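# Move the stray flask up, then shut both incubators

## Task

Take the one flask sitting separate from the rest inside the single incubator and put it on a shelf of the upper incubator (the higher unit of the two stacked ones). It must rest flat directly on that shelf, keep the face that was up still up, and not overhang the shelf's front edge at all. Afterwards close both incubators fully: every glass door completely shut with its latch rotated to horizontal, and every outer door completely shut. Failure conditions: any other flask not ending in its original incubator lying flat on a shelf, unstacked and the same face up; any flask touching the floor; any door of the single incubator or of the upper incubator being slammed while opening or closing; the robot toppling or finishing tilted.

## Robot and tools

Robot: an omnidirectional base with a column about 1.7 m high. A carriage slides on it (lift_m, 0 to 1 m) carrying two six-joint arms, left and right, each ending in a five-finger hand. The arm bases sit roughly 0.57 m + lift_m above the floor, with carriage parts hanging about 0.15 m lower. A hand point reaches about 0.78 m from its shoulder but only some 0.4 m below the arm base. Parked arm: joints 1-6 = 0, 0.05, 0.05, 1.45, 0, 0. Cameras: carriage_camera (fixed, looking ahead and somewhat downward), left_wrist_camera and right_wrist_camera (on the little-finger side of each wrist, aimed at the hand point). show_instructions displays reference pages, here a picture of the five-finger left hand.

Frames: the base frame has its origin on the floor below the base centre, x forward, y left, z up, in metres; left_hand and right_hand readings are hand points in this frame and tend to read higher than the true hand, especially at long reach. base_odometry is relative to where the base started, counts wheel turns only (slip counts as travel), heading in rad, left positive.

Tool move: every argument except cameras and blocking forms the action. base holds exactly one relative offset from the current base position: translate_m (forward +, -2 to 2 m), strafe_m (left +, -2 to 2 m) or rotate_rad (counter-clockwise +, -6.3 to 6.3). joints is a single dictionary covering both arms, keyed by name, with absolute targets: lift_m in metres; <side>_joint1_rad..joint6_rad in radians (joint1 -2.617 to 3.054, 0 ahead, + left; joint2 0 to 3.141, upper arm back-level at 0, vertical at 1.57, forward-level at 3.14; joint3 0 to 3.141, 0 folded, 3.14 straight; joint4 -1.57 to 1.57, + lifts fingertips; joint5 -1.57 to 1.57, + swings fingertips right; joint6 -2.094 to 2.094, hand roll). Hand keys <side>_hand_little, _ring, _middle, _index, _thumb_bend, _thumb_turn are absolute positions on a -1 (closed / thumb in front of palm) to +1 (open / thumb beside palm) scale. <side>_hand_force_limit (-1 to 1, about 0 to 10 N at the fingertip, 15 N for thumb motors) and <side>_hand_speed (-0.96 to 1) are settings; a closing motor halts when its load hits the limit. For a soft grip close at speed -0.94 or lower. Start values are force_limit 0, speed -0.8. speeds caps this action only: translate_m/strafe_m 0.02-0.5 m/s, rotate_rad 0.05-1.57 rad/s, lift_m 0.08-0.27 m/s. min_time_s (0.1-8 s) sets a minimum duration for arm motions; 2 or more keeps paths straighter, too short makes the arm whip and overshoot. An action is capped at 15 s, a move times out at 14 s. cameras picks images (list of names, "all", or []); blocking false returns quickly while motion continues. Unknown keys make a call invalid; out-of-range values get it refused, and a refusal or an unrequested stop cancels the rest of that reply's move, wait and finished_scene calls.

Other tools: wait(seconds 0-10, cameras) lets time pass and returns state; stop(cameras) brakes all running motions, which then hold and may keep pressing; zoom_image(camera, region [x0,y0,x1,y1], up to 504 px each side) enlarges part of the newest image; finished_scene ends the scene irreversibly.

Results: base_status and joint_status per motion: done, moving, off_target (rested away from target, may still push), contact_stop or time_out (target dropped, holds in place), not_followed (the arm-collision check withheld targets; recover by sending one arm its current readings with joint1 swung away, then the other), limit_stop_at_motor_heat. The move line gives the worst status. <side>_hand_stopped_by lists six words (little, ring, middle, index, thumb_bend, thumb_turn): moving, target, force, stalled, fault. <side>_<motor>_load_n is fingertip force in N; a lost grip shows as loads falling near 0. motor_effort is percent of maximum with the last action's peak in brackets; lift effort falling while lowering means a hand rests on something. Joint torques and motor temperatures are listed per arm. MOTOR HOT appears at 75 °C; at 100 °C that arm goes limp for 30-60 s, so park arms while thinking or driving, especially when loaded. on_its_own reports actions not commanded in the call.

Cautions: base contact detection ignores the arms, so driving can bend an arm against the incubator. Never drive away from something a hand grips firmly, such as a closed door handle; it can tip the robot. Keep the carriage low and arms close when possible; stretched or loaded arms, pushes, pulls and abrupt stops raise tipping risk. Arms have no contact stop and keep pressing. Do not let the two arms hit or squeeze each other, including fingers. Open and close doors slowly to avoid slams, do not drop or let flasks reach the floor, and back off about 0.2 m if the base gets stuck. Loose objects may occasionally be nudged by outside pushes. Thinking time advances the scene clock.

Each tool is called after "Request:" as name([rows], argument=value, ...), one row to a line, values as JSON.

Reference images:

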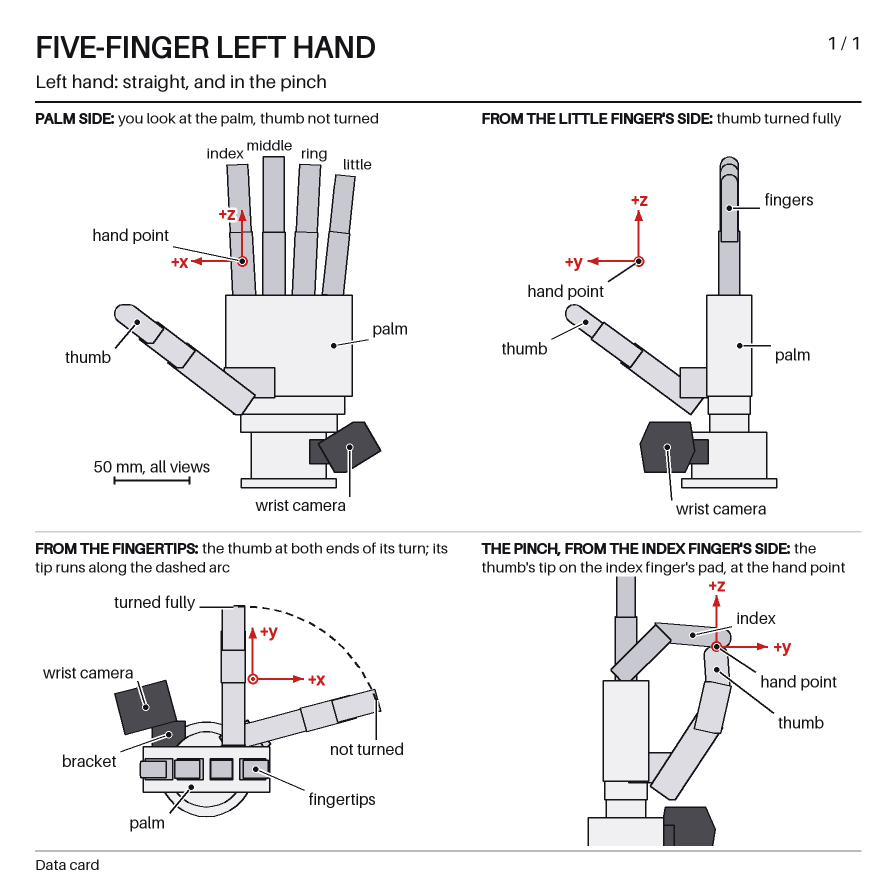

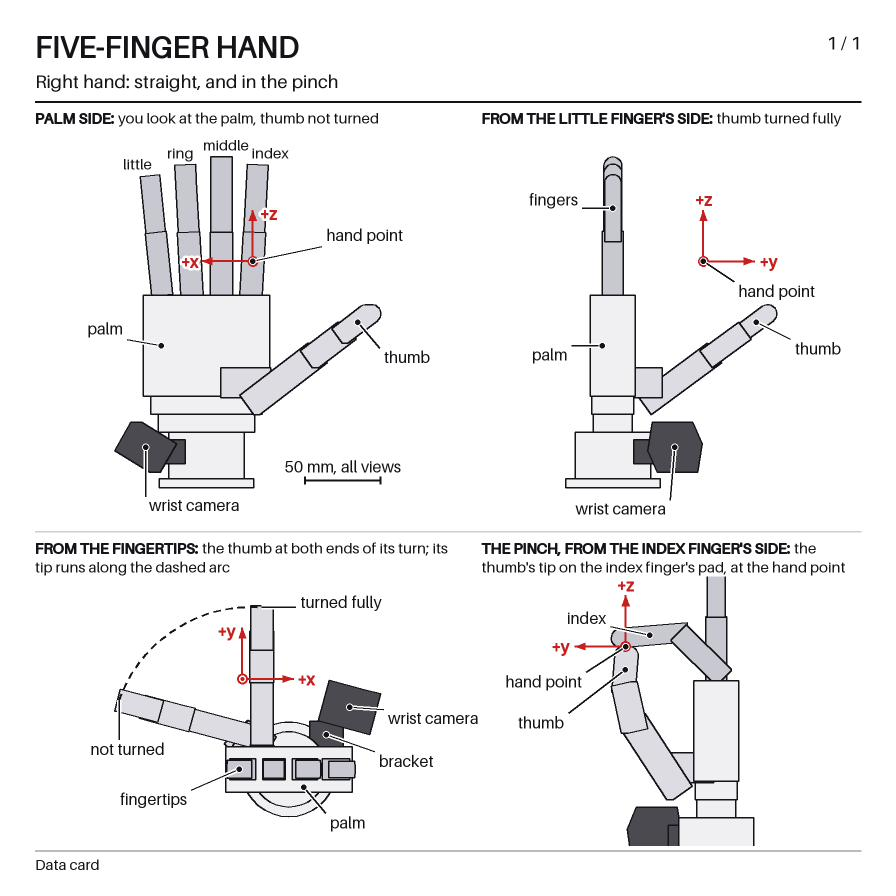

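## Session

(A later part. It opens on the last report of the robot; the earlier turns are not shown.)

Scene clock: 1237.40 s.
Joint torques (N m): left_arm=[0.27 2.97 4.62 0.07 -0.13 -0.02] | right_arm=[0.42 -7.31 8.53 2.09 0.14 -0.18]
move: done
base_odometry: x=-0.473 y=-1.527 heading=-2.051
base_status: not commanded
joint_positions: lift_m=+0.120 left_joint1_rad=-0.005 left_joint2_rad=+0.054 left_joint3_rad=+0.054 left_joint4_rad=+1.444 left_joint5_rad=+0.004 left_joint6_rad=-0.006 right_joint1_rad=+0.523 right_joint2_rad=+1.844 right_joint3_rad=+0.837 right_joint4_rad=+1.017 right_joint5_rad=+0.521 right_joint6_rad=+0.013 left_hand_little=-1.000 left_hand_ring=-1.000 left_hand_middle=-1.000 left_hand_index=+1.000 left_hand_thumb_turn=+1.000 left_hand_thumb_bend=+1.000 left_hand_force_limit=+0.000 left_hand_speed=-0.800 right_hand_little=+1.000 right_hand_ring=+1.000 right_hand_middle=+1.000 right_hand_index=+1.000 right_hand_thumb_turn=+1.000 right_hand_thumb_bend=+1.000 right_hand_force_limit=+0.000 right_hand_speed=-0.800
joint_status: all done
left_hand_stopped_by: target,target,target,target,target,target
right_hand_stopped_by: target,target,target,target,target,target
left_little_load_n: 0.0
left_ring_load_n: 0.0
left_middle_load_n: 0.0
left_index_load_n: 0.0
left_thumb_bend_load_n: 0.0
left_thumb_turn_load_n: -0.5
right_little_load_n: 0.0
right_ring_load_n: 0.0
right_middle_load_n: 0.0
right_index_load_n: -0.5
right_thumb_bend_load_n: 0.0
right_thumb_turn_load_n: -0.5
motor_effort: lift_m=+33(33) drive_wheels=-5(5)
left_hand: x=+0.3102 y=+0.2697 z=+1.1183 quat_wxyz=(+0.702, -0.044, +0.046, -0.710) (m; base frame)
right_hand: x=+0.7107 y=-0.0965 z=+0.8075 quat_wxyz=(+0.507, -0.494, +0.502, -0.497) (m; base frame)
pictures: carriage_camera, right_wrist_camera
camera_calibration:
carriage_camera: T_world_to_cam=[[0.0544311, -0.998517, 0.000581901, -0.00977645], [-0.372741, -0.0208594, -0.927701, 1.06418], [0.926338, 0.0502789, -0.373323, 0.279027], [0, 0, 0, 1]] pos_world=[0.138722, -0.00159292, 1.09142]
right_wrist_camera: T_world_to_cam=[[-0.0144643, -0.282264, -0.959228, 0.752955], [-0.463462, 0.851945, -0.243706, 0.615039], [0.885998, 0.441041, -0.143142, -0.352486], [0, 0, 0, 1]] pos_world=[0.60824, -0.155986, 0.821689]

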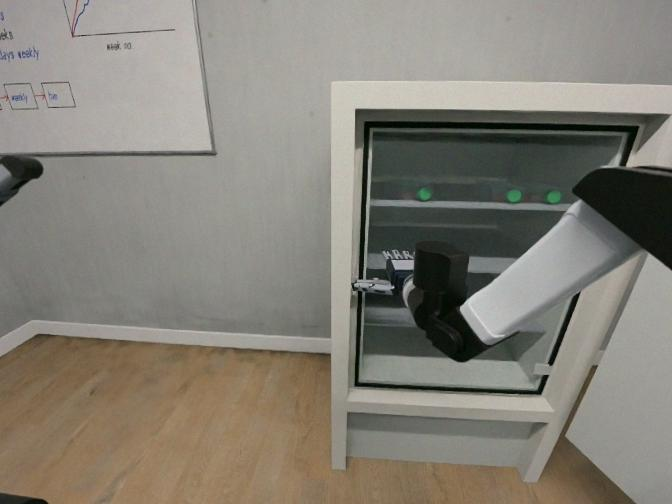

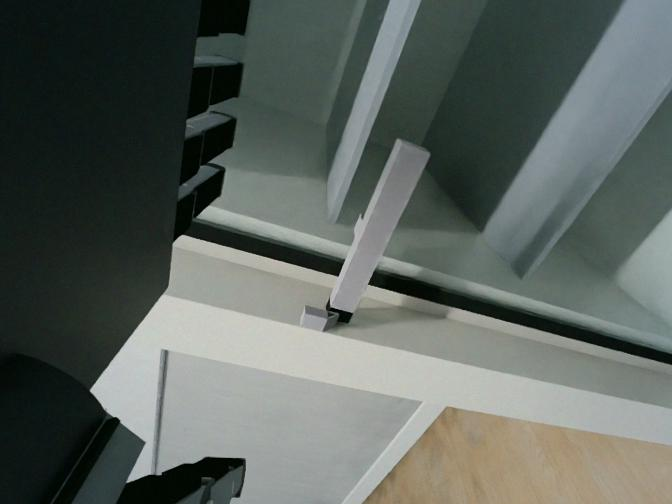

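Request:
move(base={"translate_m": -0.10}, speeds={"translate_m": 0.1})

Request:
move(joints={"lift_m":0.02,"right_joint1_rad":0.49,"right_joint2_rad":2.02,"right_joint3_rad":0.88,"right_joint4_rad":1.15,"right_joint5_rad":0.49}, min_time_s=2)

Request:
move(base={"translate_m": 0.10}, speeds={"translate_m": 0.08}, cameras=["carriage_camera","right_wrist_camera"])

Scene clock: 1281.47 s.
Joint torques (N m): left_arm=[0.28 2.99 4.62 0.04 -0.13 -0.02] | right_arm=[0.34 -7.36 8.5 2.03 0.13 -0.18]
Motor temperatures (°C): left_arm=[23 33 34 30 27 23] | right_arm=[25 32 38 30 24 23]
move: done
base_odometry: x=-0.427 y=-1.438 heading=-2.051
base_status: done
joint_positions: lift_m=+0.120 left_joint1_rad=-0.005 left_joint2_rad=+0.054 left_joint3_rad=+0.054 left_joint4_rad=+1.445 left_joint5_rad=+0.004 left_joint6_rad=-0.006 right_joint1_rad=+0.524 right_joint2_rad=+1.844 right_joint3_rad=+0.837 right_joint4_rad=+1.020 right_joint5_rad=+0.521 right_joint6_rad=+0.013 left_hand_little=-1.000 left_hand_ring=-1.000 left_hand_middle=-1.000 left_hand_index=+1.000 left_hand_thumb_turn=+1.000 left_hand_thumb_bend=+1.000 left_hand_force_limit=+0.000 left_hand_speed=-0.800 right_hand_little=+1.000 right_hand_ring=+1.000 right_hand_middle=+1.000 right_hand_index=+1.000 right_hand_thumb_turn=+1.000 right_hand_thumb_bend=+1.000 right_hand_force_limit=+0.000 right_hand_speed=-0.800
joint_status: not commanded
left_hand_stopped_by: target,target,target,target,target,target
right_hand_stopped_by: target,target,target,target,target,target
left_little_load_n: 0.0
left_ring_load_n: 0.0
left_middle_load_n: 0.0
left_index_load_n: -0.5
left_thumb_bend_load_n: 0.0
left_thumb_turn_load_n: 0.0
right_little_load_n: 0.0
right_ring_load_n: 0.0
right_middle_load_n: 0.0
right_index_load_n: 0.0
right_thumb_bend_load_n: 0.0
right_thumb_turn_load_n: 0.0
motor_effort: lift_m=+33(33) drive_wheels=+5(15)
left_hand: x=+0.3097 y=+0.2697 z=+1.1185 quat_wxyz=(+0.702, -0.043, +0.045, -0.710) (m; base frame)
right_hand: x=+0.7108 y=-0.0961 z=+0.8085 quat_wxyz=(+0.509, -0.493, +0.501, -0.497) (m; base frame)
pictures: none

Scene clock: 1283.77 s.
Joint torques (N m): left_arm=[0.28 3.07 4.66 0.04 -0.13 -0.02] | right_arm=[-0.49 -8.01 7.8 2.09 0 -0.17]
move: done
base_odometry: x=-0.427 y=-1.438 heading=-2.051
base_status: not commanded
joint_positions: lift_m=+0.020 left_joint1_rad=-0.005 left_joint2_rad=+0.053 left_joint3_rad=+0.054 left_joint4_rad=+1.445 left_joint5_rad=+0.004 left_joint6_rad=-0.006 right_joint1_rad=+0.495 right_joint2_rad=+1.999 right_joint3_rad=+0.859 right_joint4_rad=+1.139 right_joint5_rad=+0.499 right_joint6_rad=+0.013 left_hand_little=-1.000 left_hand_ring=-1.000 left_hand_middle=-1.000 left_hand_index=+1.000 left_hand_thumb_turn=+1.000 left_hand_thumb_bend=+1.000 left_hand_force_limit=+0.000 left_hand_speed=-0.800 right_hand_little=+1.000 right_hand_ring=+1.000 right_hand_middle=+1.000 right_hand_index=+1.000 right_hand_thumb_turn=+1.000 right_hand_thumb_bend=+1.000 right_hand_force_limit=+0.000 right_hand_speed=-0.800
joint_status: all done
left_hand_stopped_by: target,target,target,target,target,target
right_hand_stopped_by: target,target,target,target,target,target
left_little_load_n: 0.0
left_ring_load_n: 0.0
left_middle_load_n: 0.0
left_index_load_n: 0.0
left_thumb_bend_load_n: 0.0
left_thumb_turn_load_n: 0.0
right_little_load_n: 0.0
right_ring_load_n: 0.0
right_middle_load_n: 0.0
right_index_load_n: 0.0
right_thumb_bend_load_n: 0.0
right_thumb_turn_load_n: 0.0
motor_effort: lift_m=+33(33) drive_wheels=-6(6)
left_hand: x=+0.3096 y=+0.2697 z=+1.0184 quat_wxyz=(+0.702, -0.043, +0.045, -0.710) (m; base frame)
right_hand: x=+0.7270 y=-0.0999 z=+0.6680 quat_wxyz=(+0.502, -0.496, +0.504, -0.498) (m; base frame)
pictures: none

Scene clock: 1285.70 s.
Joint torques (N m): left_arm=[0.27 3.17 4.66 0.04 -0.13 -0.02] | right_arm=[-0.34 -7.98 7.79 2.05 0.02 -0.18]
move: done
base_odometry: x=-0.473 y=-1.527 heading=-2.051
base_status: done
joint_positions: lift_m=+0.020 left_joint1_rad=-0.005 left_joint2_rad=+0.053 left_joint3_rad=+0.054 left_joint4_rad=+1.446 left_joint5_rad=+0.004 left_joint6_rad=-0.006 right_joint1_rad=+0.494 right_joint2_rad=+1.999 right_joint3_rad=+0.859 right_joint4_rad=+1.142 right_joint5_rad=+0.497 right_joint6_rad=+0.013 left_hand_little=-1.000 left_hand_ring=-1.000 left_hand_middle=-1.000 left_hand_index=+1.000 left_hand_thumb_turn=+1.000 left_hand_thumb_bend=+1.000 left_hand_force_limit=+0.000 left_hand_speed=-0.800 right_hand_little=+1.000 right_hand_ring=+1.000 right_hand_middle=+1.000 right_hand_index=+1.000 right_hand_thumb_turn=+1.000 right_hand_thumb_bend=+1.000 right_hand_force_limit=+0.000 right_hand_speed=-0.800
joint_status: not commanded
left_hand_stopped_by: target,target,target,target,target,target
right_hand_stopped_by: target,target,target,target,target,target
left_little_load_n: 0.0
left_ring_load_n: 0.0
left_middle_load_n: -0.5
left_index_load_n: 0.0
left_thumb_bend_load_n: 0.0
left_thumb_turn_load_n: 0.0
right_little_load_n: 0.0
right_ring_load_n: 0.0
right_middle_load_n: 0.0
right_index_load_n: 0.0
right_thumb_bend_load_n: 0.0
right_thumb_turn_load_n: 0.0
motor_effort: lift_m=+33(33) drive_wheels=-5(13)
left_hand: x=+0.3095 y=+0.2697 z=+1.0185 quat_wxyz=(+0.702, -0.043, +0.045, -0.710) (m; base frame)
right_hand: x=+0.7274 y=-0.1002 z=+0.6689 quat_wxyz=(+0.503, -0.495, +0.504, -0.498) (m; base frame)
pictures: carriage_camera, right_wrist_camera
camera_calibration:
carriage_camera: T_world_to_cam=[[0.0544311, -0.998517, 0.000581901, -0.00971826], [-0.372741, -0.0208594, -0.927701, 0.971412], [0.926338, 0.0502789, -0.373323, 0.241695], [0, 0, 0, 1]] pos_world=[0.138722, -0.00159292, 0.991416]
right_wrist_camera: T_world_to_cam=[[-0.0221664, -0.286262, -0.957895, 0.623517], [-0.460818, 0.853205, -0.244312, 0.590725], [0.887218, 0.436, -0.150827, -0.381749], [0, 0, 0, 1]] pos_world=[0.624732, -0.159078, 0.684007]

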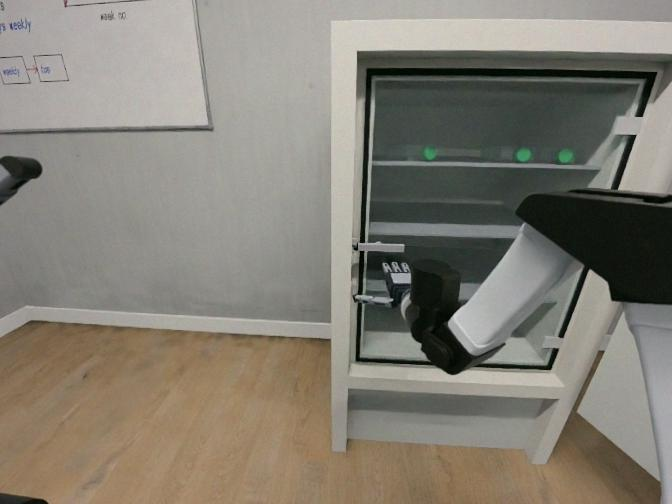

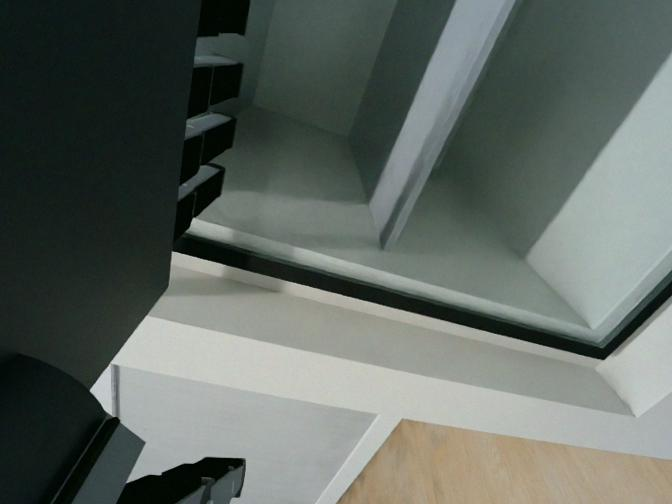

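Request:
move(joints={"lift_m":0.07}, speeds={"lift_m":0.08}, cameras=["carriage_camera"])

Request:
zoom_image(camera="carriage_camera", region=[320, 200, 450, 310])

Scene clock: 1300.40 s.
Joint torques (N m): left_arm=[0.28 3.02 4.67 0.01 -0.13 -0.02] | right_arm=[-0.34 -9.43 7.75 2.39 0.05 -0.18]
move: done
base_odometry: x=-0.473 y=-1.527 heading=-2.051
base_status: not commanded
joint_positions: lift_m=+0.070 left_joint1_rad=-0.005 left_joint2_rad=+0.053 left_joint3_rad=+0.054 left_joint4_rad=+1.446 left_joint5_rad=+0.004 left_joint6_rad=-0.006 right_joint1_rad=+0.494 right_joint2_rad=+2.012 right_joint3_rad=+0.859 right_joint4_rad=+1.110 right_joint5_rad=+0.495 right_joint6_rad=+0.013 left_hand_little=-1.000 left_hand_ring=-1.000 left_hand_middle=-1.000 left_hand_index=+1.000 left_hand_thumb_turn=+1.000 left_hand_thumb_bend=+1.000 left_hand_force_limit=+0.000 left_hand_speed=-0.800 right_hand_little=+1.000 right_hand_ring=+1.000 right_hand_middle=+1.000 right_hand_index=+1.000 right_hand_thumb_turn=+1.000 right_hand_thumb_bend=+1.000 right_hand_force_limit=+0.000 right_hand_speed=-0.800
joint_status: all done
left_hand_stopped_by: target,target,target,target,target,target
right_hand_stopped_by: target,target,target,target,target,target
left_little_load_n: 0.0
left_ring_load_n: 0.0
left_middle_load_n: 0.0
left_index_load_n: 0.0
left_thumb_bend_load_n: 0.0
left_thumb_turn_load_n: 0.0
right_little_load_n: 0.0
right_ring_load_n: -3.0
right_middle_load_n: 0.0
right_index_load_n: -0.5
right_thumb_bend_load_n: 0.0
right_thumb_turn_load_n: 0.0
motor_effort: lift_m=+33(39) drive_wheels=-5(5)
left_hand: x=+0.3095 y=+0.2697 z=+1.0684 quat_wxyz=(+0.702, -0.043, +0.045, -0.710) (m; base frame)
right_hand: x=+0.7252 y=-0.1011 z=+0.7035 quat_wxyz=(+0.488, -0.511, +0.508, -0.493) (m; base frame)
pictures: carriage_camera
camera_calibration:
carriage_camera: T_world_to_cam=[[0.0544311, -0.998517, 0.000581901, -0.00974736], [-0.372741, -0.0208594, -0.927701, 1.0178], [0.926338, 0.0502789, -0.373323, 0.260361], [0, 0, 0, 1]] pos_world=[0.138722, -0.00159292, 1.04142]

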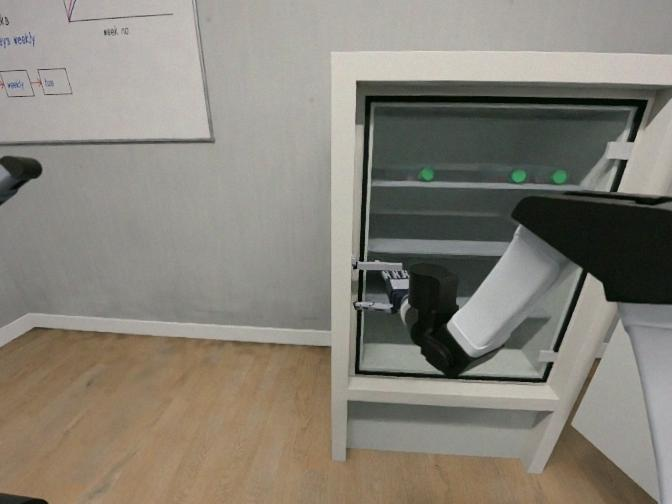

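Scaled by 3.877.

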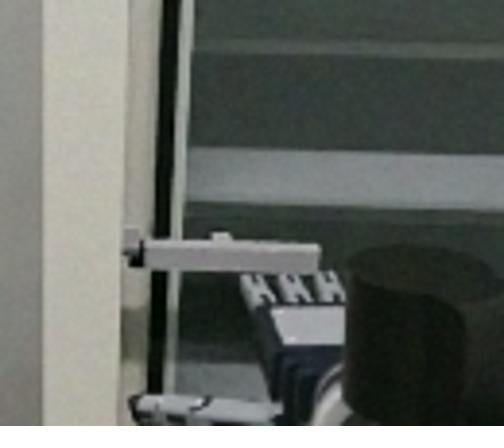

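Request:
move(joints={"lift_m":0.10}, speeds={"lift_m":0.08}, cameras=["carriage_camera"])

Request:
zoom_image(camera="carriage_camera", region=[320, 200, 450, 310])

Scene clock: 1308.77 s.
Joint torques (N m): left_arm=[0.28 3.06 4.64 -0.01 -0.13 -0.02] | right_arm=[-0.32 -10.86 7.66 3.1 0.11 -0.18]
move: done
base_odometry: x=-0.473 y=-1.527 heading=-2.051
base_status: not commanded
joint_positions: lift_m=+0.100 left_joint1_rad=-0.005 left_joint2_rad=+0.053 left_joint3_rad=+0.054 left_joint4_rad=+1.446 left_joint5_rad=+0.004 left_joint6_rad=-0.006 right_joint1_rad=+0.494 right_joint2_rad=+2.026 right_joint3_rad=+0.859 right_joint4_rad=+1.039 right_joint5_rad=+0.491 right_joint6_rad=+0.013 left_hand_little=-1.000 left_hand_ring=-1.000 left_hand_middle=-1.000 left_hand_index=+1.000 left_hand_thumb_turn=+1.000 left_hand_thumb_bend=+1.000 left_hand_force_limit=+0.000 left_hand_speed=-0.800 right_hand_little=+1.000 right_hand_ring=+0.999 right_hand_middle=+1.000 right_hand_index=+1.000 right_hand_thumb_turn=+1.000 right_hand_thumb_bend=+1.000 right_hand_force_limit=+0.000 right_hand_speed=-0.800
joint_status: all done
left_hand_stopped_by: target,target,target,target,target,target
right_hand_stopped_by: target,target,target,target,target,target
left_little_load_n: 0.0
left_ring_load_n: 0.0
left_middle_load_n: 0.0
left_index_load_n: 0.0
left_thumb_bend_load_n: 0.0
left_thumb_turn_load_n: 0.0
right_little_load_n: 0.0
right_ring_load_n: -6.0
right_middle_load_n: -0.5
right_index_load_n: 0.0
right_thumb_bend_load_n: 0.0
right_thumb_turn_load_n: 0.0
motor_effort: lift_m=+33(39) drive_wheels=-4(5)
left_hand: x=+0.3095 y=+0.2697 z=+1.0984 quat_wxyz=(+0.702, -0.043, +0.045, -0.710) (m; base frame)
right_hand: x=+0.7195 y=-0.1033 z=+0.7084 quat_wxyz=(+0.459, -0.540, +0.515, -0.482) (m; base frame)
pictures: carriage_camera
camera_calibration:
carriage_camera: T_world_to_cam=[[0.0544311, -0.998517, 0.000581901, -0.00976481], [-0.372741, -0.0208594, -0.927701, 1.04563], [0.926338, 0.0502789, -0.373323, 0.271561], [0, 0, 0, 1]] pos_world=[0.138722, -0.00159292, 1.07142]

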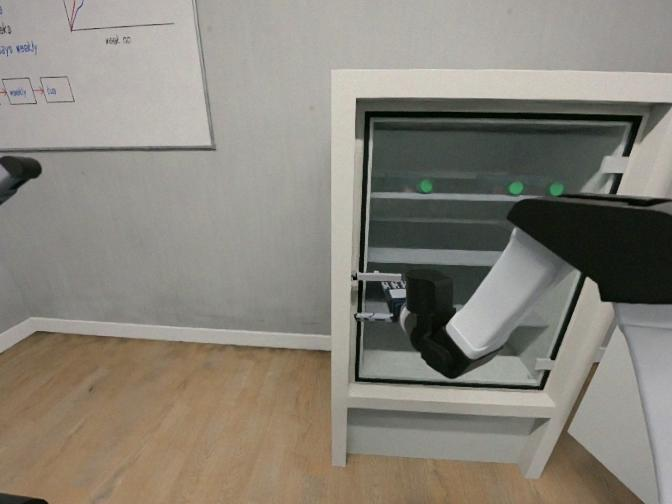

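Scaled by 3.877.

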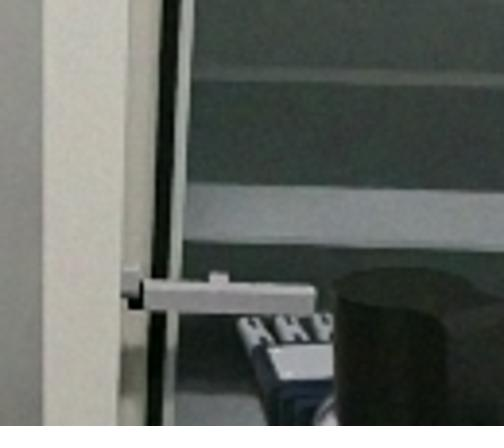

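Request:
move(joints={"lift_m":0.13}, speeds={"lift_m":0.08}, cameras=["carriage_camera"])

Request:
zoom_image(camera="carriage_camera", region=[320, 220, 450, 330])

Scene clock: 1334.20 s.
Joint torques (N m): left_arm=[0.27 3.17 4.66 0.04 -0.13 -0.02] | right_arm=[-0.2 -12.08 7.58 3.78 0.22 -0.15]
Motor temperatures (°C): left_arm=[23 32 34 28 27 23] | right_arm=[25 36 39 40 24 23]
move: done
base_odometry: x=-0.473 y=-1.527 heading=-2.051
base_status: not commanded
joint_positions: lift_m=+0.130 left_joint1_rad=-0.005 left_joint2_rad=+0.053 left_joint3_rad=+0.054 left_joint4_rad=+1.446 left_joint5_rad=+0.004 left_joint6_rad=-0.006 right_joint1_rad=+0.492 right_joint2_rad=+2.038 right_joint3_rad=+0.859 right_joint4_rad=+0.972 right_joint5_rad=+0.484 right_joint6_rad=+0.011 left_hand_little=-1.000 left_hand_ring=-1.000 left_hand_middle=-1.000 left_hand_index=+1.000 left_hand_thumb_turn=+1.000 left_hand_thumb_bend=+1.000 left_hand_force_limit=+0.000 left_hand_speed=-0.800 right_hand_little=+1.000 right_hand_ring=+1.000 right_hand_middle=+0.999 right_hand_index=+1.000 right_hand_thumb_turn=+1.000 right_hand_thumb_bend=+1.000 right_hand_force_limit=+0.000 right_hand_speed=-0.800
joint_status: all done
left_hand_stopped_by: target,target,target,target,target,target
right_hand_stopped_by: target,target,target,target,target,target
left_little_load_n: 0.0
left_ring_load_n: 0.0
left_middle_load_n: 0.0
left_index_load_n: 0.0
left_thumb_bend_load_n: 0.0
left_thumb_turn_load_n: 0.0
right_little_load_n: 0.0
right_ring_load_n: 0.0
right_middle_load_n: -9.5
right_index_load_n: 0.0
right_thumb_bend_load_n: 0.0
right_thumb_turn_load_n: 0.0
motor_effort: lift_m=+34(40) drive_wheels=-4(5)
left_hand: x=+0.3095 y=+0.2697 z=+1.1284 quat_wxyz=(+0.702, -0.043, +0.045, -0.710) (m; base frame)
right_hand: x=+0.7127 y=-0.1064 z=+0.7156 quat_wxyz=(+0.432, -0.566, +0.520, -0.472) (m; base frame)
pictures: carriage_camera
camera_calibration:
carriage_camera: T_world_to_cam=[[0.0544311, -0.998517, 0.000581901, -0.00978227], [-0.372741, -0.0208594, -0.927701, 1.07346], [0.926338, 0.0502789, -0.373323, 0.282761], [0, 0, 0, 1]] pos_world=[0.138722, -0.00159292, 1.10142]

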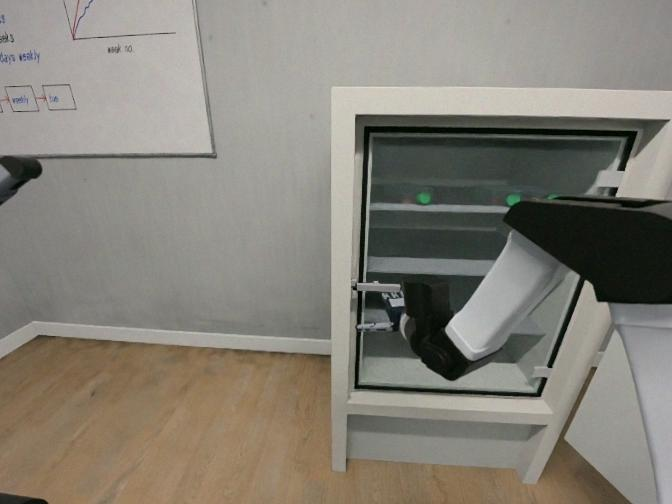

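Scaled by 3.877.

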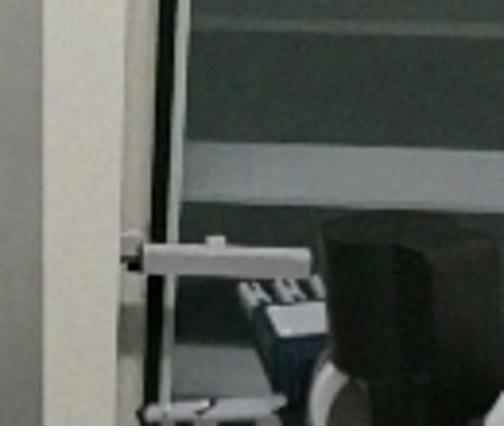

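Request:
move(joints={"lift_m":0.03}, speeds={"lift_m":0.1})

Request:
move(base={"translate_m": -0.08}, speeds={"translate_m": 0.1})

Request:
move(joints={"lift_m":0.13,"right_joint1_rad":0.49,"right_joint2_rad":1.9,"right_joint3_rad":0.88,"right_joint4_rad":1.02,"right_joint5_rad":0.49}, min_time_s=2)

Request:
move(base={"translate_m": 0.08}, speeds={"translate_m": 0.08}, cameras=["carriage_camera","right_wrist_camera"])

Request:
zoom_image(camera="carriage_camera", region=[320, 220, 450, 330])

Scene clock: 1353.07 s.
Joint torques (N m): left_arm=[0.29 3.08 4.7 0.05 -0.13 -0.02] | right_arm=[-0.17 -12.08 7.58 2.06 0.04 -0.15]
Motor temperatures (°C): left_arm=[23 31 34 28 26 23] | right_arm=[25 39 39 46 24 23]
move: done
base_odometry: x=-0.473 y=-1.527 heading=-2.051
base_status: not commanded
joint_positions: lift_m=+0.030 left_joint1_rad=-0.005 left_joint2_rad=+0.053 left_joint3_rad=+0.054 left_joint4_rad=+1.446 left_joint5_rad=+0.004 left_joint6_rad=-0.006 right_joint1_rad=+0.492 right_joint2_rad=+2.038 right_joint3_rad=+0.859 right_joint4_rad=+1.142 right_joint5_rad=+0.497 right_joint6_rad=+0.011 left_hand_little=-1.000 left_hand_ring=-1.000 left_hand_middle=-1.000 left_hand_index=+1.000 left_hand_thumb_turn=+1.000 left_hand_thumb_bend=+1.000 left_hand_force_limit=+0.000 left_hand_speed=-0.800 right_hand_little=+1.000 right_hand_ring=+1.000 right_hand_middle=+1.000 right_hand_index=+1.000 right_hand_thumb_turn=+1.000 right_hand_thumb_bend=+1.000 right_hand_force_limit=+0.000 right_hand_speed=-0.800
joint_status: all done
left_hand_stopped_by: target,target,target,target,target,target
right_hand_stopped_by: target,target,target,target,target,target
left_little_load_n: 0.0
left_ring_load_n: 0.0
left_middle_load_n: 0.0
left_index_load_n: 0.0
left_thumb_bend_load_n: 0.0
left_thumb_turn_load_n: 0.0
right_little_load_n: 0.0
right_ring_load_n: 0.0
right_middle_load_n: 0.0
right_index_load_n: 0.0
right_thumb_bend_load_n: 0.0
right_thumb_turn_load_n: -0.5
motor_effort: lift_m=+33(35) drive_wheels=+3(5)
left_hand: x=+0.3095 y=+0.2697 z=+1.0283 quat_wxyz=(+0.702, -0.043, +0.045, -0.710) (m; base frame)
right_hand: x=+0.7267 y=-0.1014 z=+0.6582 quat_wxyz=(+0.489, -0.509, +0.507, -0.495) (m; base frame)
pictures: none

Scene clock: 1354.57 s.
Joint torques (N m): left_arm=[0.28 3.08 4.68 -0.01 -0.13 -0.02] | right_arm=[-0.14 -12.11 7.43 2.06 0.05 -0.15]
move: done
base_odometry: x=-0.436 y=-1.456 heading=-2.051
base_status: done
joint_positions: lift_m=+0.030 left_joint1_rad=-0.005 left_joint2_rad=+0.053 left_joint3_rad=+0.054 left_joint4_rad=+1.447 left_joint5_rad=+0.004 left_joint6_rad=-0.006 right_joint1_rad=+0.492 right_joint2_rad=+2.038 right_joint3_rad=+0.861 right_joint4_rad=+1.144 right_joint5_rad=+0.495 right_joint6_rad=+0.011 left_hand_little=-1.000 left_hand_ring=-1.000 left_hand_middle=-1.000 left_hand_index=+1.000 left_hand_thumb_turn=+1.000 left_hand_thumb_bend=+1.000 left_hand_force_limit=+0.000 left_hand_speed=-0.800 right_hand_little=+1.000 right_hand_ring=+1.000 right_hand_middle=+1.000 right_hand_index=+1.000 right_hand_thumb_turn=+1.000 right_hand_thumb_bend=+1.000 right_hand_force_limit=+0.000 right_hand_speed=-0.800
joint_status: not commanded
left_hand_stopped_by: target,target,target,target,target,target
right_hand_stopped_by: target,target,target,target,target,target
left_little_load_n: 0.0
left_ring_load_n: 0.0
left_middle_load_n: 0.0
left_index_load_n: 0.0
left_thumb_bend_load_n: 0.0
left_thumb_turn_load_n: 0.0
right_little_load_n: 0.0
right_ring_load_n: 0.0
right_middle_load_n: 0.0
right_index_load_n: -0.5
right_thumb_bend_load_n: 0.0
right_thumb_turn_load_n: -0.5
motor_effort: lift_m=+33(34) drive_wheels=+5(14)
left_hand: x=+0.3091 y=+0.2697 z=+1.0284 quat_wxyz=(+0.702, -0.042, +0.045, -0.710) (m; base frame)
right_hand: x=+0.7274 y=-0.1012 z=+0.6595 quat_wxyz=(+0.490, -0.508, +0.507, -0.495) (m; base frame)
pictures: none

Scene clock: 1356.87 s.
Joint torques (N m): left_arm=[0.28 3.11 4.7 0.02 -0.13 -0.02] | right_arm=[-0.14 -12.79 7.34 1.76 0.04 -0.15]
move: done
base_odometry: x=-0.436 y=-1.456 heading=-2.051
base_status: not commanded
joint_positions: lift_m=+0.130 left_joint1_rad=-0.005 left_joint2_rad=+0.052 left_joint3_rad=+0.054 left_joint4_rad=+1.447 left_joint5_rad=+0.004 left_joint6_rad=-0.006 right_joint1_rad=+0.492 right_joint2_rad=+1.929 right_joint3_rad=+0.868 right_joint4_rad=+1.044 right_joint5_rad=+0.495 right_joint6_rad=+0.011 left_hand_little=-1.000 left_hand_ring=-1.000 left_hand_middle=-1.000 left_hand_index=+1.000 left_hand_thumb_turn=+1.000 left_hand_thumb_bend=+1.000 left_hand_force_limit=+0.000 left_hand_speed=-0.800 right_hand_little=+1.000 right_hand_ring=+1.000 right_hand_middle=+1.000 right_hand_index=+1.000 right_hand_thumb_turn=+1.000 right_hand_thumb_bend=+1.000 right_hand_force_limit=+0.000 right_hand_speed=-0.800
joint_status: all done
left_hand_stopped_by: target,target,target,target,target,target
right_hand_stopped_by: target,target,target,target,target,target
left_little_load_n: 0.0
left_ring_load_n: 0.0
left_middle_load_n: 0.0
left_index_load_n: 0.0
left_thumb_bend_load_n: 0.0
left_thumb_turn_load_n: 0.0
right_little_load_n: 0.0
right_ring_load_n: 0.0
right_middle_load_n: 0.0
right_index_load_n: 0.0
right_thumb_bend_load_n: 0.0
right_thumb_turn_load_n: 0.0
motor_effort: lift_m=+32(40) drive_wheels=+4(6)
left_hand: x=+0.3090 y=+0.2697 z=+1.1286 quat_wxyz=(+0.702, -0.042, +0.044, -0.710) (m; base frame)
right_hand: x=+0.7250 y=-0.1025 z=+0.7939 quat_wxyz=(+0.496, -0.502, +0.505, -0.496) (m; base frame)
pictures: none

Scene clock: 1358.57 s.
Joint torques (N m): left_arm=[0.28 3.1 4.68 0.01 -0.13 -0.02] | right_arm=[-0.1 -12.53 7.39 1.78 0.05 -0.15]
move: done
base_odometry: x=-0.473 y=-1.527 heading=-2.050
base_status: done
joint_positions: lift_m=+0.130 left_joint1_rad=-0.005 left_joint2_rad=+0.052 left_joint3_rad=+0.054 left_joint4_rad=+1.448 left_joint5_rad=+0.004 left_joint6_rad=-0.006 right_joint1_rad=+0.491 right_joint2_rad=+1.927 right_joint3_rad=+0.868 right_joint4_rad=+1.040 right_joint5_rad=+0.494 right_joint6_rad=+0.011 left_hand_little=-1.000 left_hand_ring=-1.000 left_hand_middle=-1.000 left_hand_index=+1.000 left_hand_thumb_turn=+1.000 left_hand_thumb_bend=+1.000 left_hand_force_limit=+0.000 left_hand_speed=-0.800 right_hand_little=+1.000 right_hand_ring=+1.000 right_hand_middle=+1.000 right_hand_index=+1.000 right_hand_thumb_turn=+1.000 right_hand_thumb_bend=+1.000 right_hand_force_limit=+0.000 right_hand_speed=-0.800
joint_status: not commanded
left_hand_stopped_by: target,target,target,target,target,target
right_hand_stopped_by: target,target,target,target,target,target
left_little_load_n: 0.0
left_ring_load_n: 0.0
left_middle_load_n: 0.0
left_index_load_n: 0.0
left_thumb_bend_load_n: 0.0
left_thumb_turn_load_n: 0.0
right_little_load_n: 0.0
right_ring_load_n: 0.0
right_middle_load_n: -0.5
right_index_load_n: 0.0
right_thumb_bend_load_n: 0.0
right_thumb_turn_load_n: -0.5
motor_effort: lift_m=+32(32) drive_wheels=-5(14)
left_hand: x=+0.3089 y=+0.2697 z=+1.1286 quat_wxyz=(+0.702, -0.042, +0.044, -0.710) (m; base frame)
right_hand: x=+0.7248 y=-0.1025 z=+0.7942 quat_wxyz=(+0.496, -0.503, +0.505, -0.496) (m; base frame)
pictures: carriage_camera, right_wrist_camera
camera_calibration:
carriage_camera: T_world_to_cam=[[0.0544311, -0.998517, 0.000581901, -0.00978233], [-0.372741, -0.0208594, -0.927701, 1.07355], [0.926338, 0.0502789, -0.373323, 0.282798], [0, 0, 0, 1]] pos_world=[0.138722, -0.00159292, 1.10152]
right_wrist_camera: T_world_to_cam=[[-0.0393542, -0.297752, -0.953832, 0.75085], [-0.465941, 0.849906, -0.246086, 0.626924], [0.88394, 0.434745, -0.172182, -0.340369], [0, 0, 0, 1]] pos_world=[0.622524, -0.161285, 0.811856]

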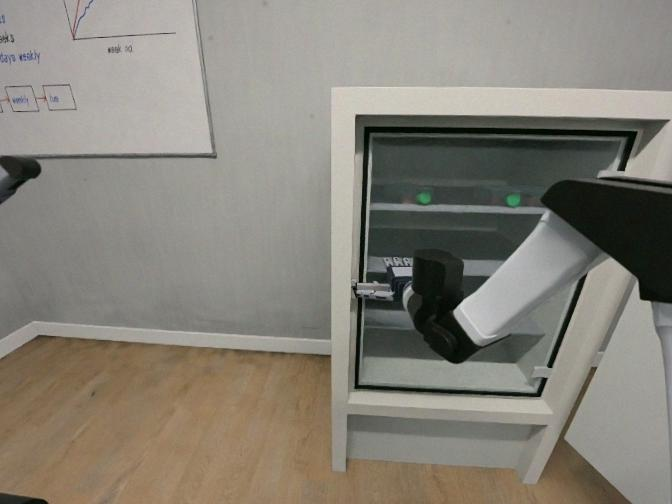

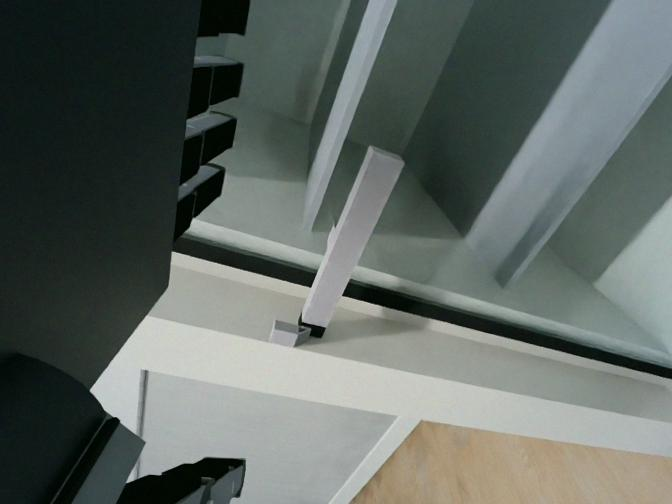

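Scaled by 3.877.

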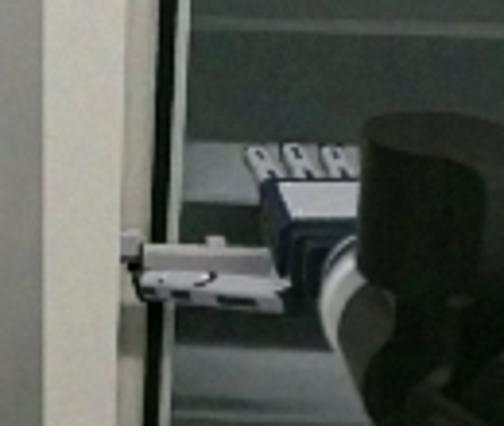

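Request:
move(joints={"lift_m":0.075}, speeds={"lift_m":0.08}, cameras=["right_wrist_camera"])

Request:
move(joints={"lift_m":0.045}, speeds={"lift_m":0.08}, cameras=["carriage_camera","right_wrist_camera"])

Request:
zoom_image(camera="carriage_camera", region=[320, 180, 450, 290])

Scene clock: 1369.40 s.
Joint torques (N m): left_arm=[0.28 3.08 4.68 -0.02 -0.13 -0.02] | right_arm=[-0.1 -11.93 7.35 1.84 0.05 -0.15]
Motor temperatures (°C): left_arm=[23 31 34 27 26 23] | right_arm=[25 41 39 40 24 23]
move: done
base_odometry: x=-0.473 y=-1.527 heading=-2.050
base_status: not commanded
joint_positions: lift_m=+0.075 left_joint1_rad=-0.005 left_joint2_rad=+0.052 left_joint3_rad=+0.054 left_joint4_rad=+1.448 left_joint5_rad=+0.004 left_joint6_rad=-0.006 right_joint1_rad=+0.491 right_joint2_rad=+1.921 right_joint3_rad=+0.868 right_joint4_rad=+1.033 right_joint5_rad=+0.494 right_joint6_rad=+0.011 left_hand_little=-1.000 left_hand_ring=-1.000 left_hand_middle=-1.000 left_hand_index=+1.000 left_hand_thumb_turn=+1.000 left_hand_thumb_bend=+1.000 left_hand_force_limit=+0.000 left_hand_speed=-0.800 right_hand_little=+1.000 right_hand_ring=+1.000 right_hand_middle=+1.000 right_hand_index=+1.000 right_hand_thumb_turn=+1.000 right_hand_thumb_bend=+1.000 right_hand_force_limit=+0.000 right_hand_speed=-0.800
joint_status: all done
left_hand_stopped_by: target,target,target,target,target,target
right_hand_stopped_by: target,target,target,target,target,target
left_little_load_n: 0.0
left_ring_load_n: 0.0
left_middle_load_n: -0.5
left_index_load_n: 0.0
left_thumb_bend_load_n: 0.0
left_thumb_turn_load_n: 0.0
right_little_load_n: 0.0
right_ring_load_n: 0.0
right_middle_load_n: 0.0
right_index_load_n: 0.0
right_thumb_bend_load_n: 0.0
right_thumb_turn_load_n: 0.0
motor_effort: lift_m=+32(33) drive_wheels=+3(5)
left_hand: x=+0.3089 y=+0.2697 z=+1.0736 quat_wxyz=(+0.702, -0.042, +0.044, -0.710) (m; base frame)
right_hand: x=+0.7244 y=-0.1027 z=+0.7404 quat_wxyz=(+0.495, -0.503, +0.505, -0.496) (m; base frame)
pictures: right_wrist_camera
camera_calibration:
right_wrist_camera: T_world_to_cam=[[-0.0406115, -0.298463, -0.953557, 0.700112], [-0.466277, 0.849717, -0.246103, 0.613909], [0.883706, 0.434627, -0.173675, -0.347898], [0, 0, 0, 1]] pos_world=[0.622124, -0.161486, 0.75826]

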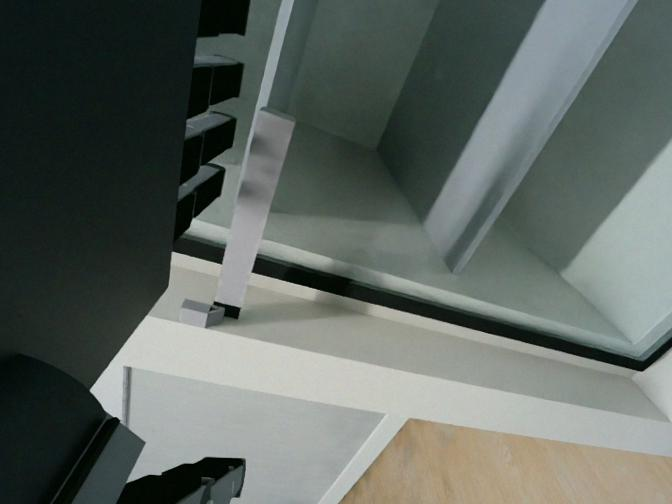

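Scene clock: 1370.13 s.
Joint torques (N m): left_arm=[0.28 3.08 4.68 0.02 -0.13 -0.02] | right_arm=[-0.1 -10.76 7.13 1.46 0.03 -0.15]
move: done
base_odometry: x=-0.473 y=-1.527 heading=-2.050
base_status: not commanded
joint_positions: lift_m=+0.045 left_joint1_rad=-0.005 left_joint2_rad=+0.052 left_joint3_rad=+0.054 left_joint4_rad=+1.448 left_joint5_rad=+0.004 left_joint6_rad=-0.006 right_joint1_rad=+0.491 right_joint2_rad=+1.910 right_joint3_rad=+0.871 right_joint4_rad=+1.071 right_joint5_rad=+0.494 right_joint6_rad=+0.011 left_hand_little=-1.000 left_hand_ring=-1.000 left_hand_middle=-1.000 left_hand_index=+1.000 left_hand_thumb_turn=+1.000 left_hand_thumb_bend=+1.000 left_hand_force_limit=+0.000 left_hand_speed=-0.800 right_hand_little=+1.000 right_hand_ring=+1.000 right_hand_middle=+1.000 right_hand_index=+1.000 right_hand_thumb_turn=+1.000 right_hand_thumb_bend=+1.000 right_hand_force_limit=+0.000 right_hand_speed=-0.800
joint_status: all done
left_hand_stopped_by: target,target,target,target,target,target
right_hand_stopped_by: target,target,target,target,target,target
left_little_load_n: 0.0
left_ring_load_n: 0.0
left_middle_load_n: 0.0
left_index_load_n: 0.0
left_thumb_bend_load_n: 0.0
left_thumb_turn_load_n: 0.0
right_little_load_n: 0.0
right_ring_load_n: 0.0
right_middle_load_n: 0.0
right_index_load_n: 0.0
right_thumb_bend_load_n: 0.0
right_thumb_turn_load_n: -0.5
motor_effort: lift_m=+32(32) drive_wheels=+3(5)
left_hand: x=+0.3089 y=+0.2697 z=+1.0436 quat_wxyz=(+0.702, -0.042, +0.044, -0.710) (m; base frame)
right_hand: x=+0.7269 y=-0.1013 z=+0.7272 quat_wxyz=(+0.513, -0.486, +0.500, -0.501) (m; base frame)
pictures: carriage_camera, right_wrist_camera
camera_calibration:
carriage_camera: T_world_to_cam=[[0.0544311, -0.998517, 0.000581901, -0.00973287], [-0.372741, -0.0208594, -0.927701, 0.994697], [0.926338, 0.0502789, -0.373323, 0.251065], [0, 0, 0, 1]] pos_world=[0.138722, -0.00159292, 1.01652]
right_wrist_camera: T_world_to_cam=[[0.00285248, -0.274842, -0.961485, 0.664597], [-0.455083, 0.8558, -0.245982, 0.603046], [0.890445, 0.438257, -0.122635, -0.394641], [0, 0, 0, 1]] pos_world=[0.623947, -0.160473, 0.738942]

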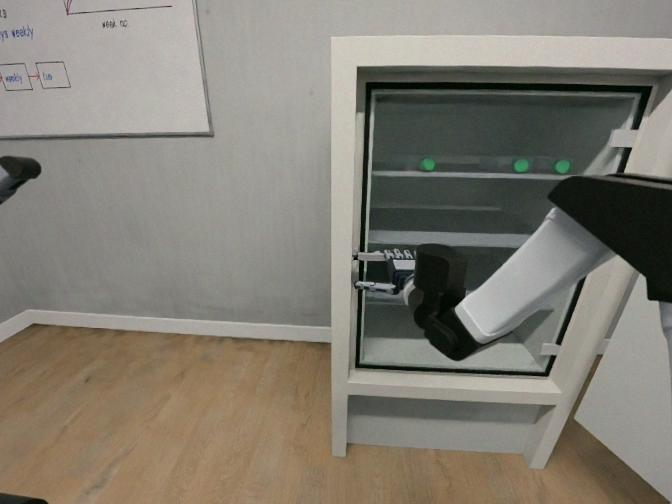

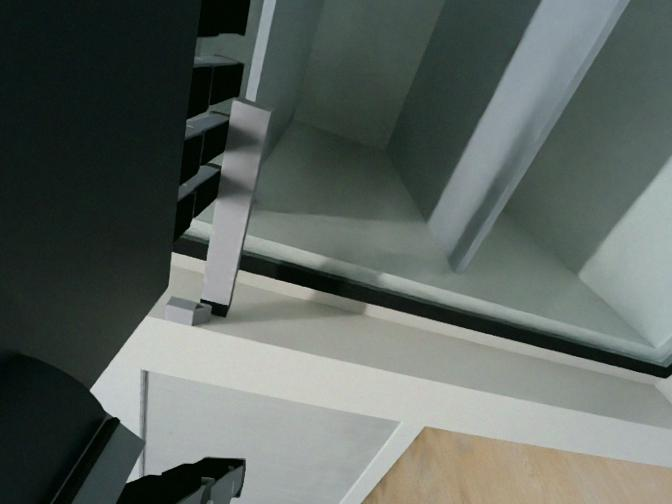

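Scaled by 3.877.

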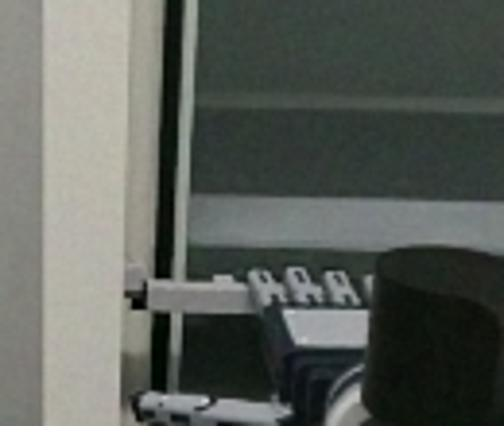

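Request:
move(joints={"lift_m": 0.02}, cameras=["right_wrist_camera"])

Scene clock: 1409.93 s.
Joint torques (N m): left_arm=[0.28 3.14 4.74 0.01 -0.13 -0.02] | right_arm=[-0.1 -9.44 6.38 1.02 0 -0.15]
Motor temperatures (°C): left_arm=[23 31 34 27 26 23] | right_arm=[25 40 38 35 24 23]
move: done
base_odometry: x=-0.473 y=-1.527 heading=-2.050
base_status: not commanded
joint_positions: lift_m=+0.020 left_joint1_rad=-0.005 left_joint2_rad=+0.052 left_joint3_rad=+0.053 left_joint4_rad=+1.448 left_joint5_rad=+0.004 left_joint6_rad=-0.006 right_joint1_rad=+0.491 right_joint2_rad=+1.897 right_joint3_rad=+0.881 right_joint4_rad=+1.111 right_joint5_rad=+0.494 right_joint6_rad=+0.011 left_hand_little=-1.000 left_hand_ring=-1.000 left_hand_middle=-1.000 left_hand_index=+1.000 left_hand_thumb_turn=+1.000 left_hand_thumb_bend=+1.000 left_hand_force_limit=+0.000 left_hand_speed=-0.800 right_hand_little=+1.000 right_hand_ring=+1.000 right_hand_middle=+1.000 right_hand_index=+1.000 right_hand_thumb_turn=+1.000 right_hand_thumb_bend=+1.000 right_hand_force_limit=+0.000 right_hand_speed=-0.800
joint_status: all done
left_hand_stopped_by: target,target,target,target,target,target
right_hand_stopped_by: target,target,target,target,target,target
left_little_load_n: 0.0
left_ring_load_n: 0.0
left_middle_load_n: 0.0
left_index_load_n: 0.0
left_thumb_bend_load_n: 0.0
left_thumb_turn_load_n: 0.0
right_little_load_n: 0.0
right_ring_load_n: 0.0
right_middle_load_n: 0.0
right_index_load_n: 0.0
right_thumb_bend_load_n: 0.0
right_thumb_turn_load_n: -0.5
motor_effort: lift_m=+32(32) drive_wheels=+3(4)
left_hand: x=+0.3090 y=+0.2697 z=+1.0185 quat_wxyz=(+0.702, -0.042, +0.044, -0.710) (m; base frame)
right_hand: x=+0.7300 y=-0.0998 z=+0.7240 quat_wxyz=(+0.534, -0.464, +0.493, -0.507) (m; base frame)
pictures: right_wrist_camera
camera_calibration:
right_wrist_camera: T_world_to_cam=[[0.056544, -0.245983, -0.967623, 0.630044], [-0.440726, 0.863485, -0.245264, 0.592178], [0.895859, 0.440325, -0.0595864, -0.447858], [0, 0, 0, 1]] pos_world=[0.626581, -0.159153, 0.728199]

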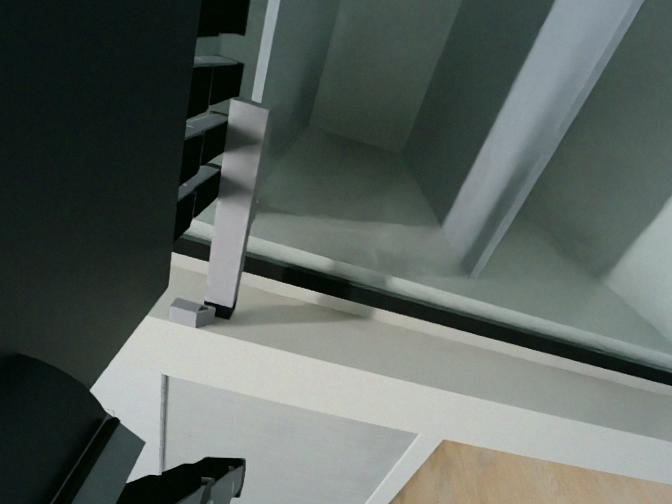

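Request:
zoom_image(camera="right_wrist_camera", region=[100, 60, 350, 360])

Scaled by 1.680.

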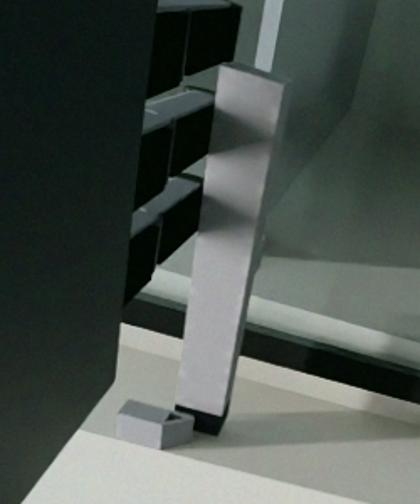

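Request:
zoom_image(camera="right_wrist_camera", region=[150, 180, 300, 340])

Request:
zoom_image(camera="right_wrist_camera", region=[180, 80, 290, 180])

Scaled by 3.150.

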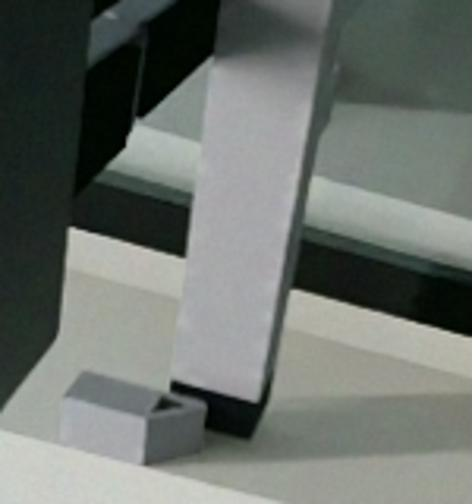

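Scaled by 4.582.

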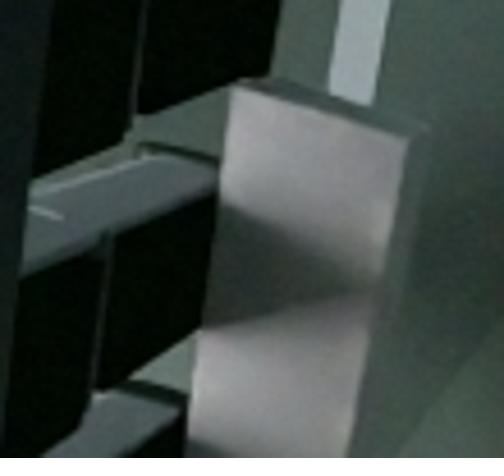

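Request:
move(joints={"lift_m": 0.0, "right_joint4_rad": 0.9}, cameras=["right_wrist_camera"])

Scene clock: 1460.67 s.
Joint torques (N m): left_arm=[0.28 3.11 4.77 0.02 -0.13 -0.02] | right_arm=[-0.09 -7.17 5.15 -0.12 -0.03 -0.15]
move: off_target
base_odometry: x=-0.473 y=-1.527 heading=-2.050
base_status: not commanded
joint_positions: lift_m=+0.001 left_joint1_rad=-0.005 left_joint2_rad=+0.052 left_joint3_rad=+0.053 left_joint4_rad=+1.448 left_joint5_rad=+0.004 left_joint6_rad=-0.006 right_joint1_rad=+0.491 right_joint2_rad=+1.875 right_joint3_rad=+0.896 right_joint4_rad=+1.102 right_joint5_rad=+0.495 right_joint6_rad=+0.010 left_hand_little=-1.000 left_hand_ring=-1.000 left_hand_middle=-1.000 left_hand_index=+1.000 left_hand_thumb_turn=+1.000 left_hand_thumb_bend=+1.000 left_hand_force_limit=+0.000 left_hand_speed=-0.800 right_hand_little=+1.000 right_hand_ring=+1.000 right_hand_middle=+1.000 right_hand_index=+1.000 right_hand_thumb_turn=+1.000 right_hand_thumb_bend=+1.000 right_hand_force_limit=+0.000 right_hand_speed=-0.800
joint_status: right_joint4_rad off_target (ended at +1.102, target +0.900); the others done
left_hand_stopped_by: target,target,target,target,target,target
right_hand_stopped_by: target,target,target,target,target,target
left_little_load_n: 0.0
left_ring_load_n: 0.0
left_middle_load_n: 0.0
left_index_load_n: 0.0
left_thumb_bend_load_n: 0.0
left_thumb_turn_load_n: 0.0
right_little_load_n: 0.0
right_ring_load_n: 0.5
right_middle_load_n: 0.0
right_index_load_n: 0.0
right_thumb_bend_load_n: 0.0
right_thumb_turn_load_n: -0.5
motor_effort: lift_m=+31(32) drive_wheels=+3(3)
left_hand: x=+0.3090 y=+0.2697 z=+0.9990 quat_wxyz=(+0.702, -0.042, +0.044, -0.710) (m; base frame)
right_hand: x=+0.7318 y=-0.0992 z=+0.7206 quat_wxyz=(+0.542, -0.454, +0.490, -0.510) (m; base frame)
pictures: right_wrist_camera
camera_calibration:
right_wrist_camera: T_world_to_cam=[[0.0802419, -0.233772, -0.968975, 0.611728], [-0.433637, 0.867111, -0.245107, 0.586563], [0.897508, 0.439851, -0.0317936, -0.471226], [0, 0, 0, 1]] pos_world=[0.628198, -0.158341, 0.721537]

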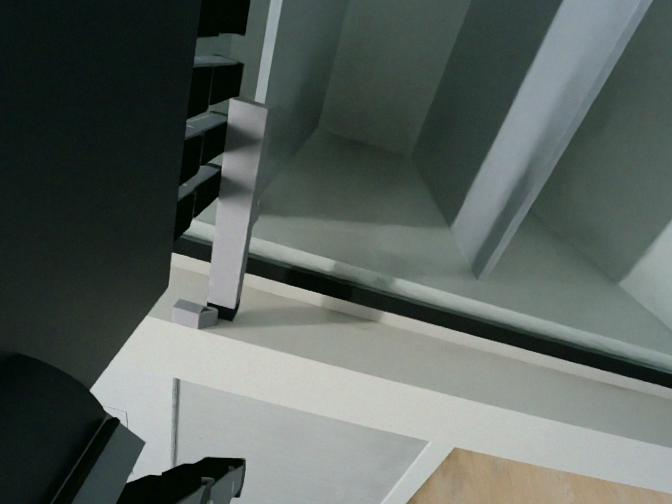

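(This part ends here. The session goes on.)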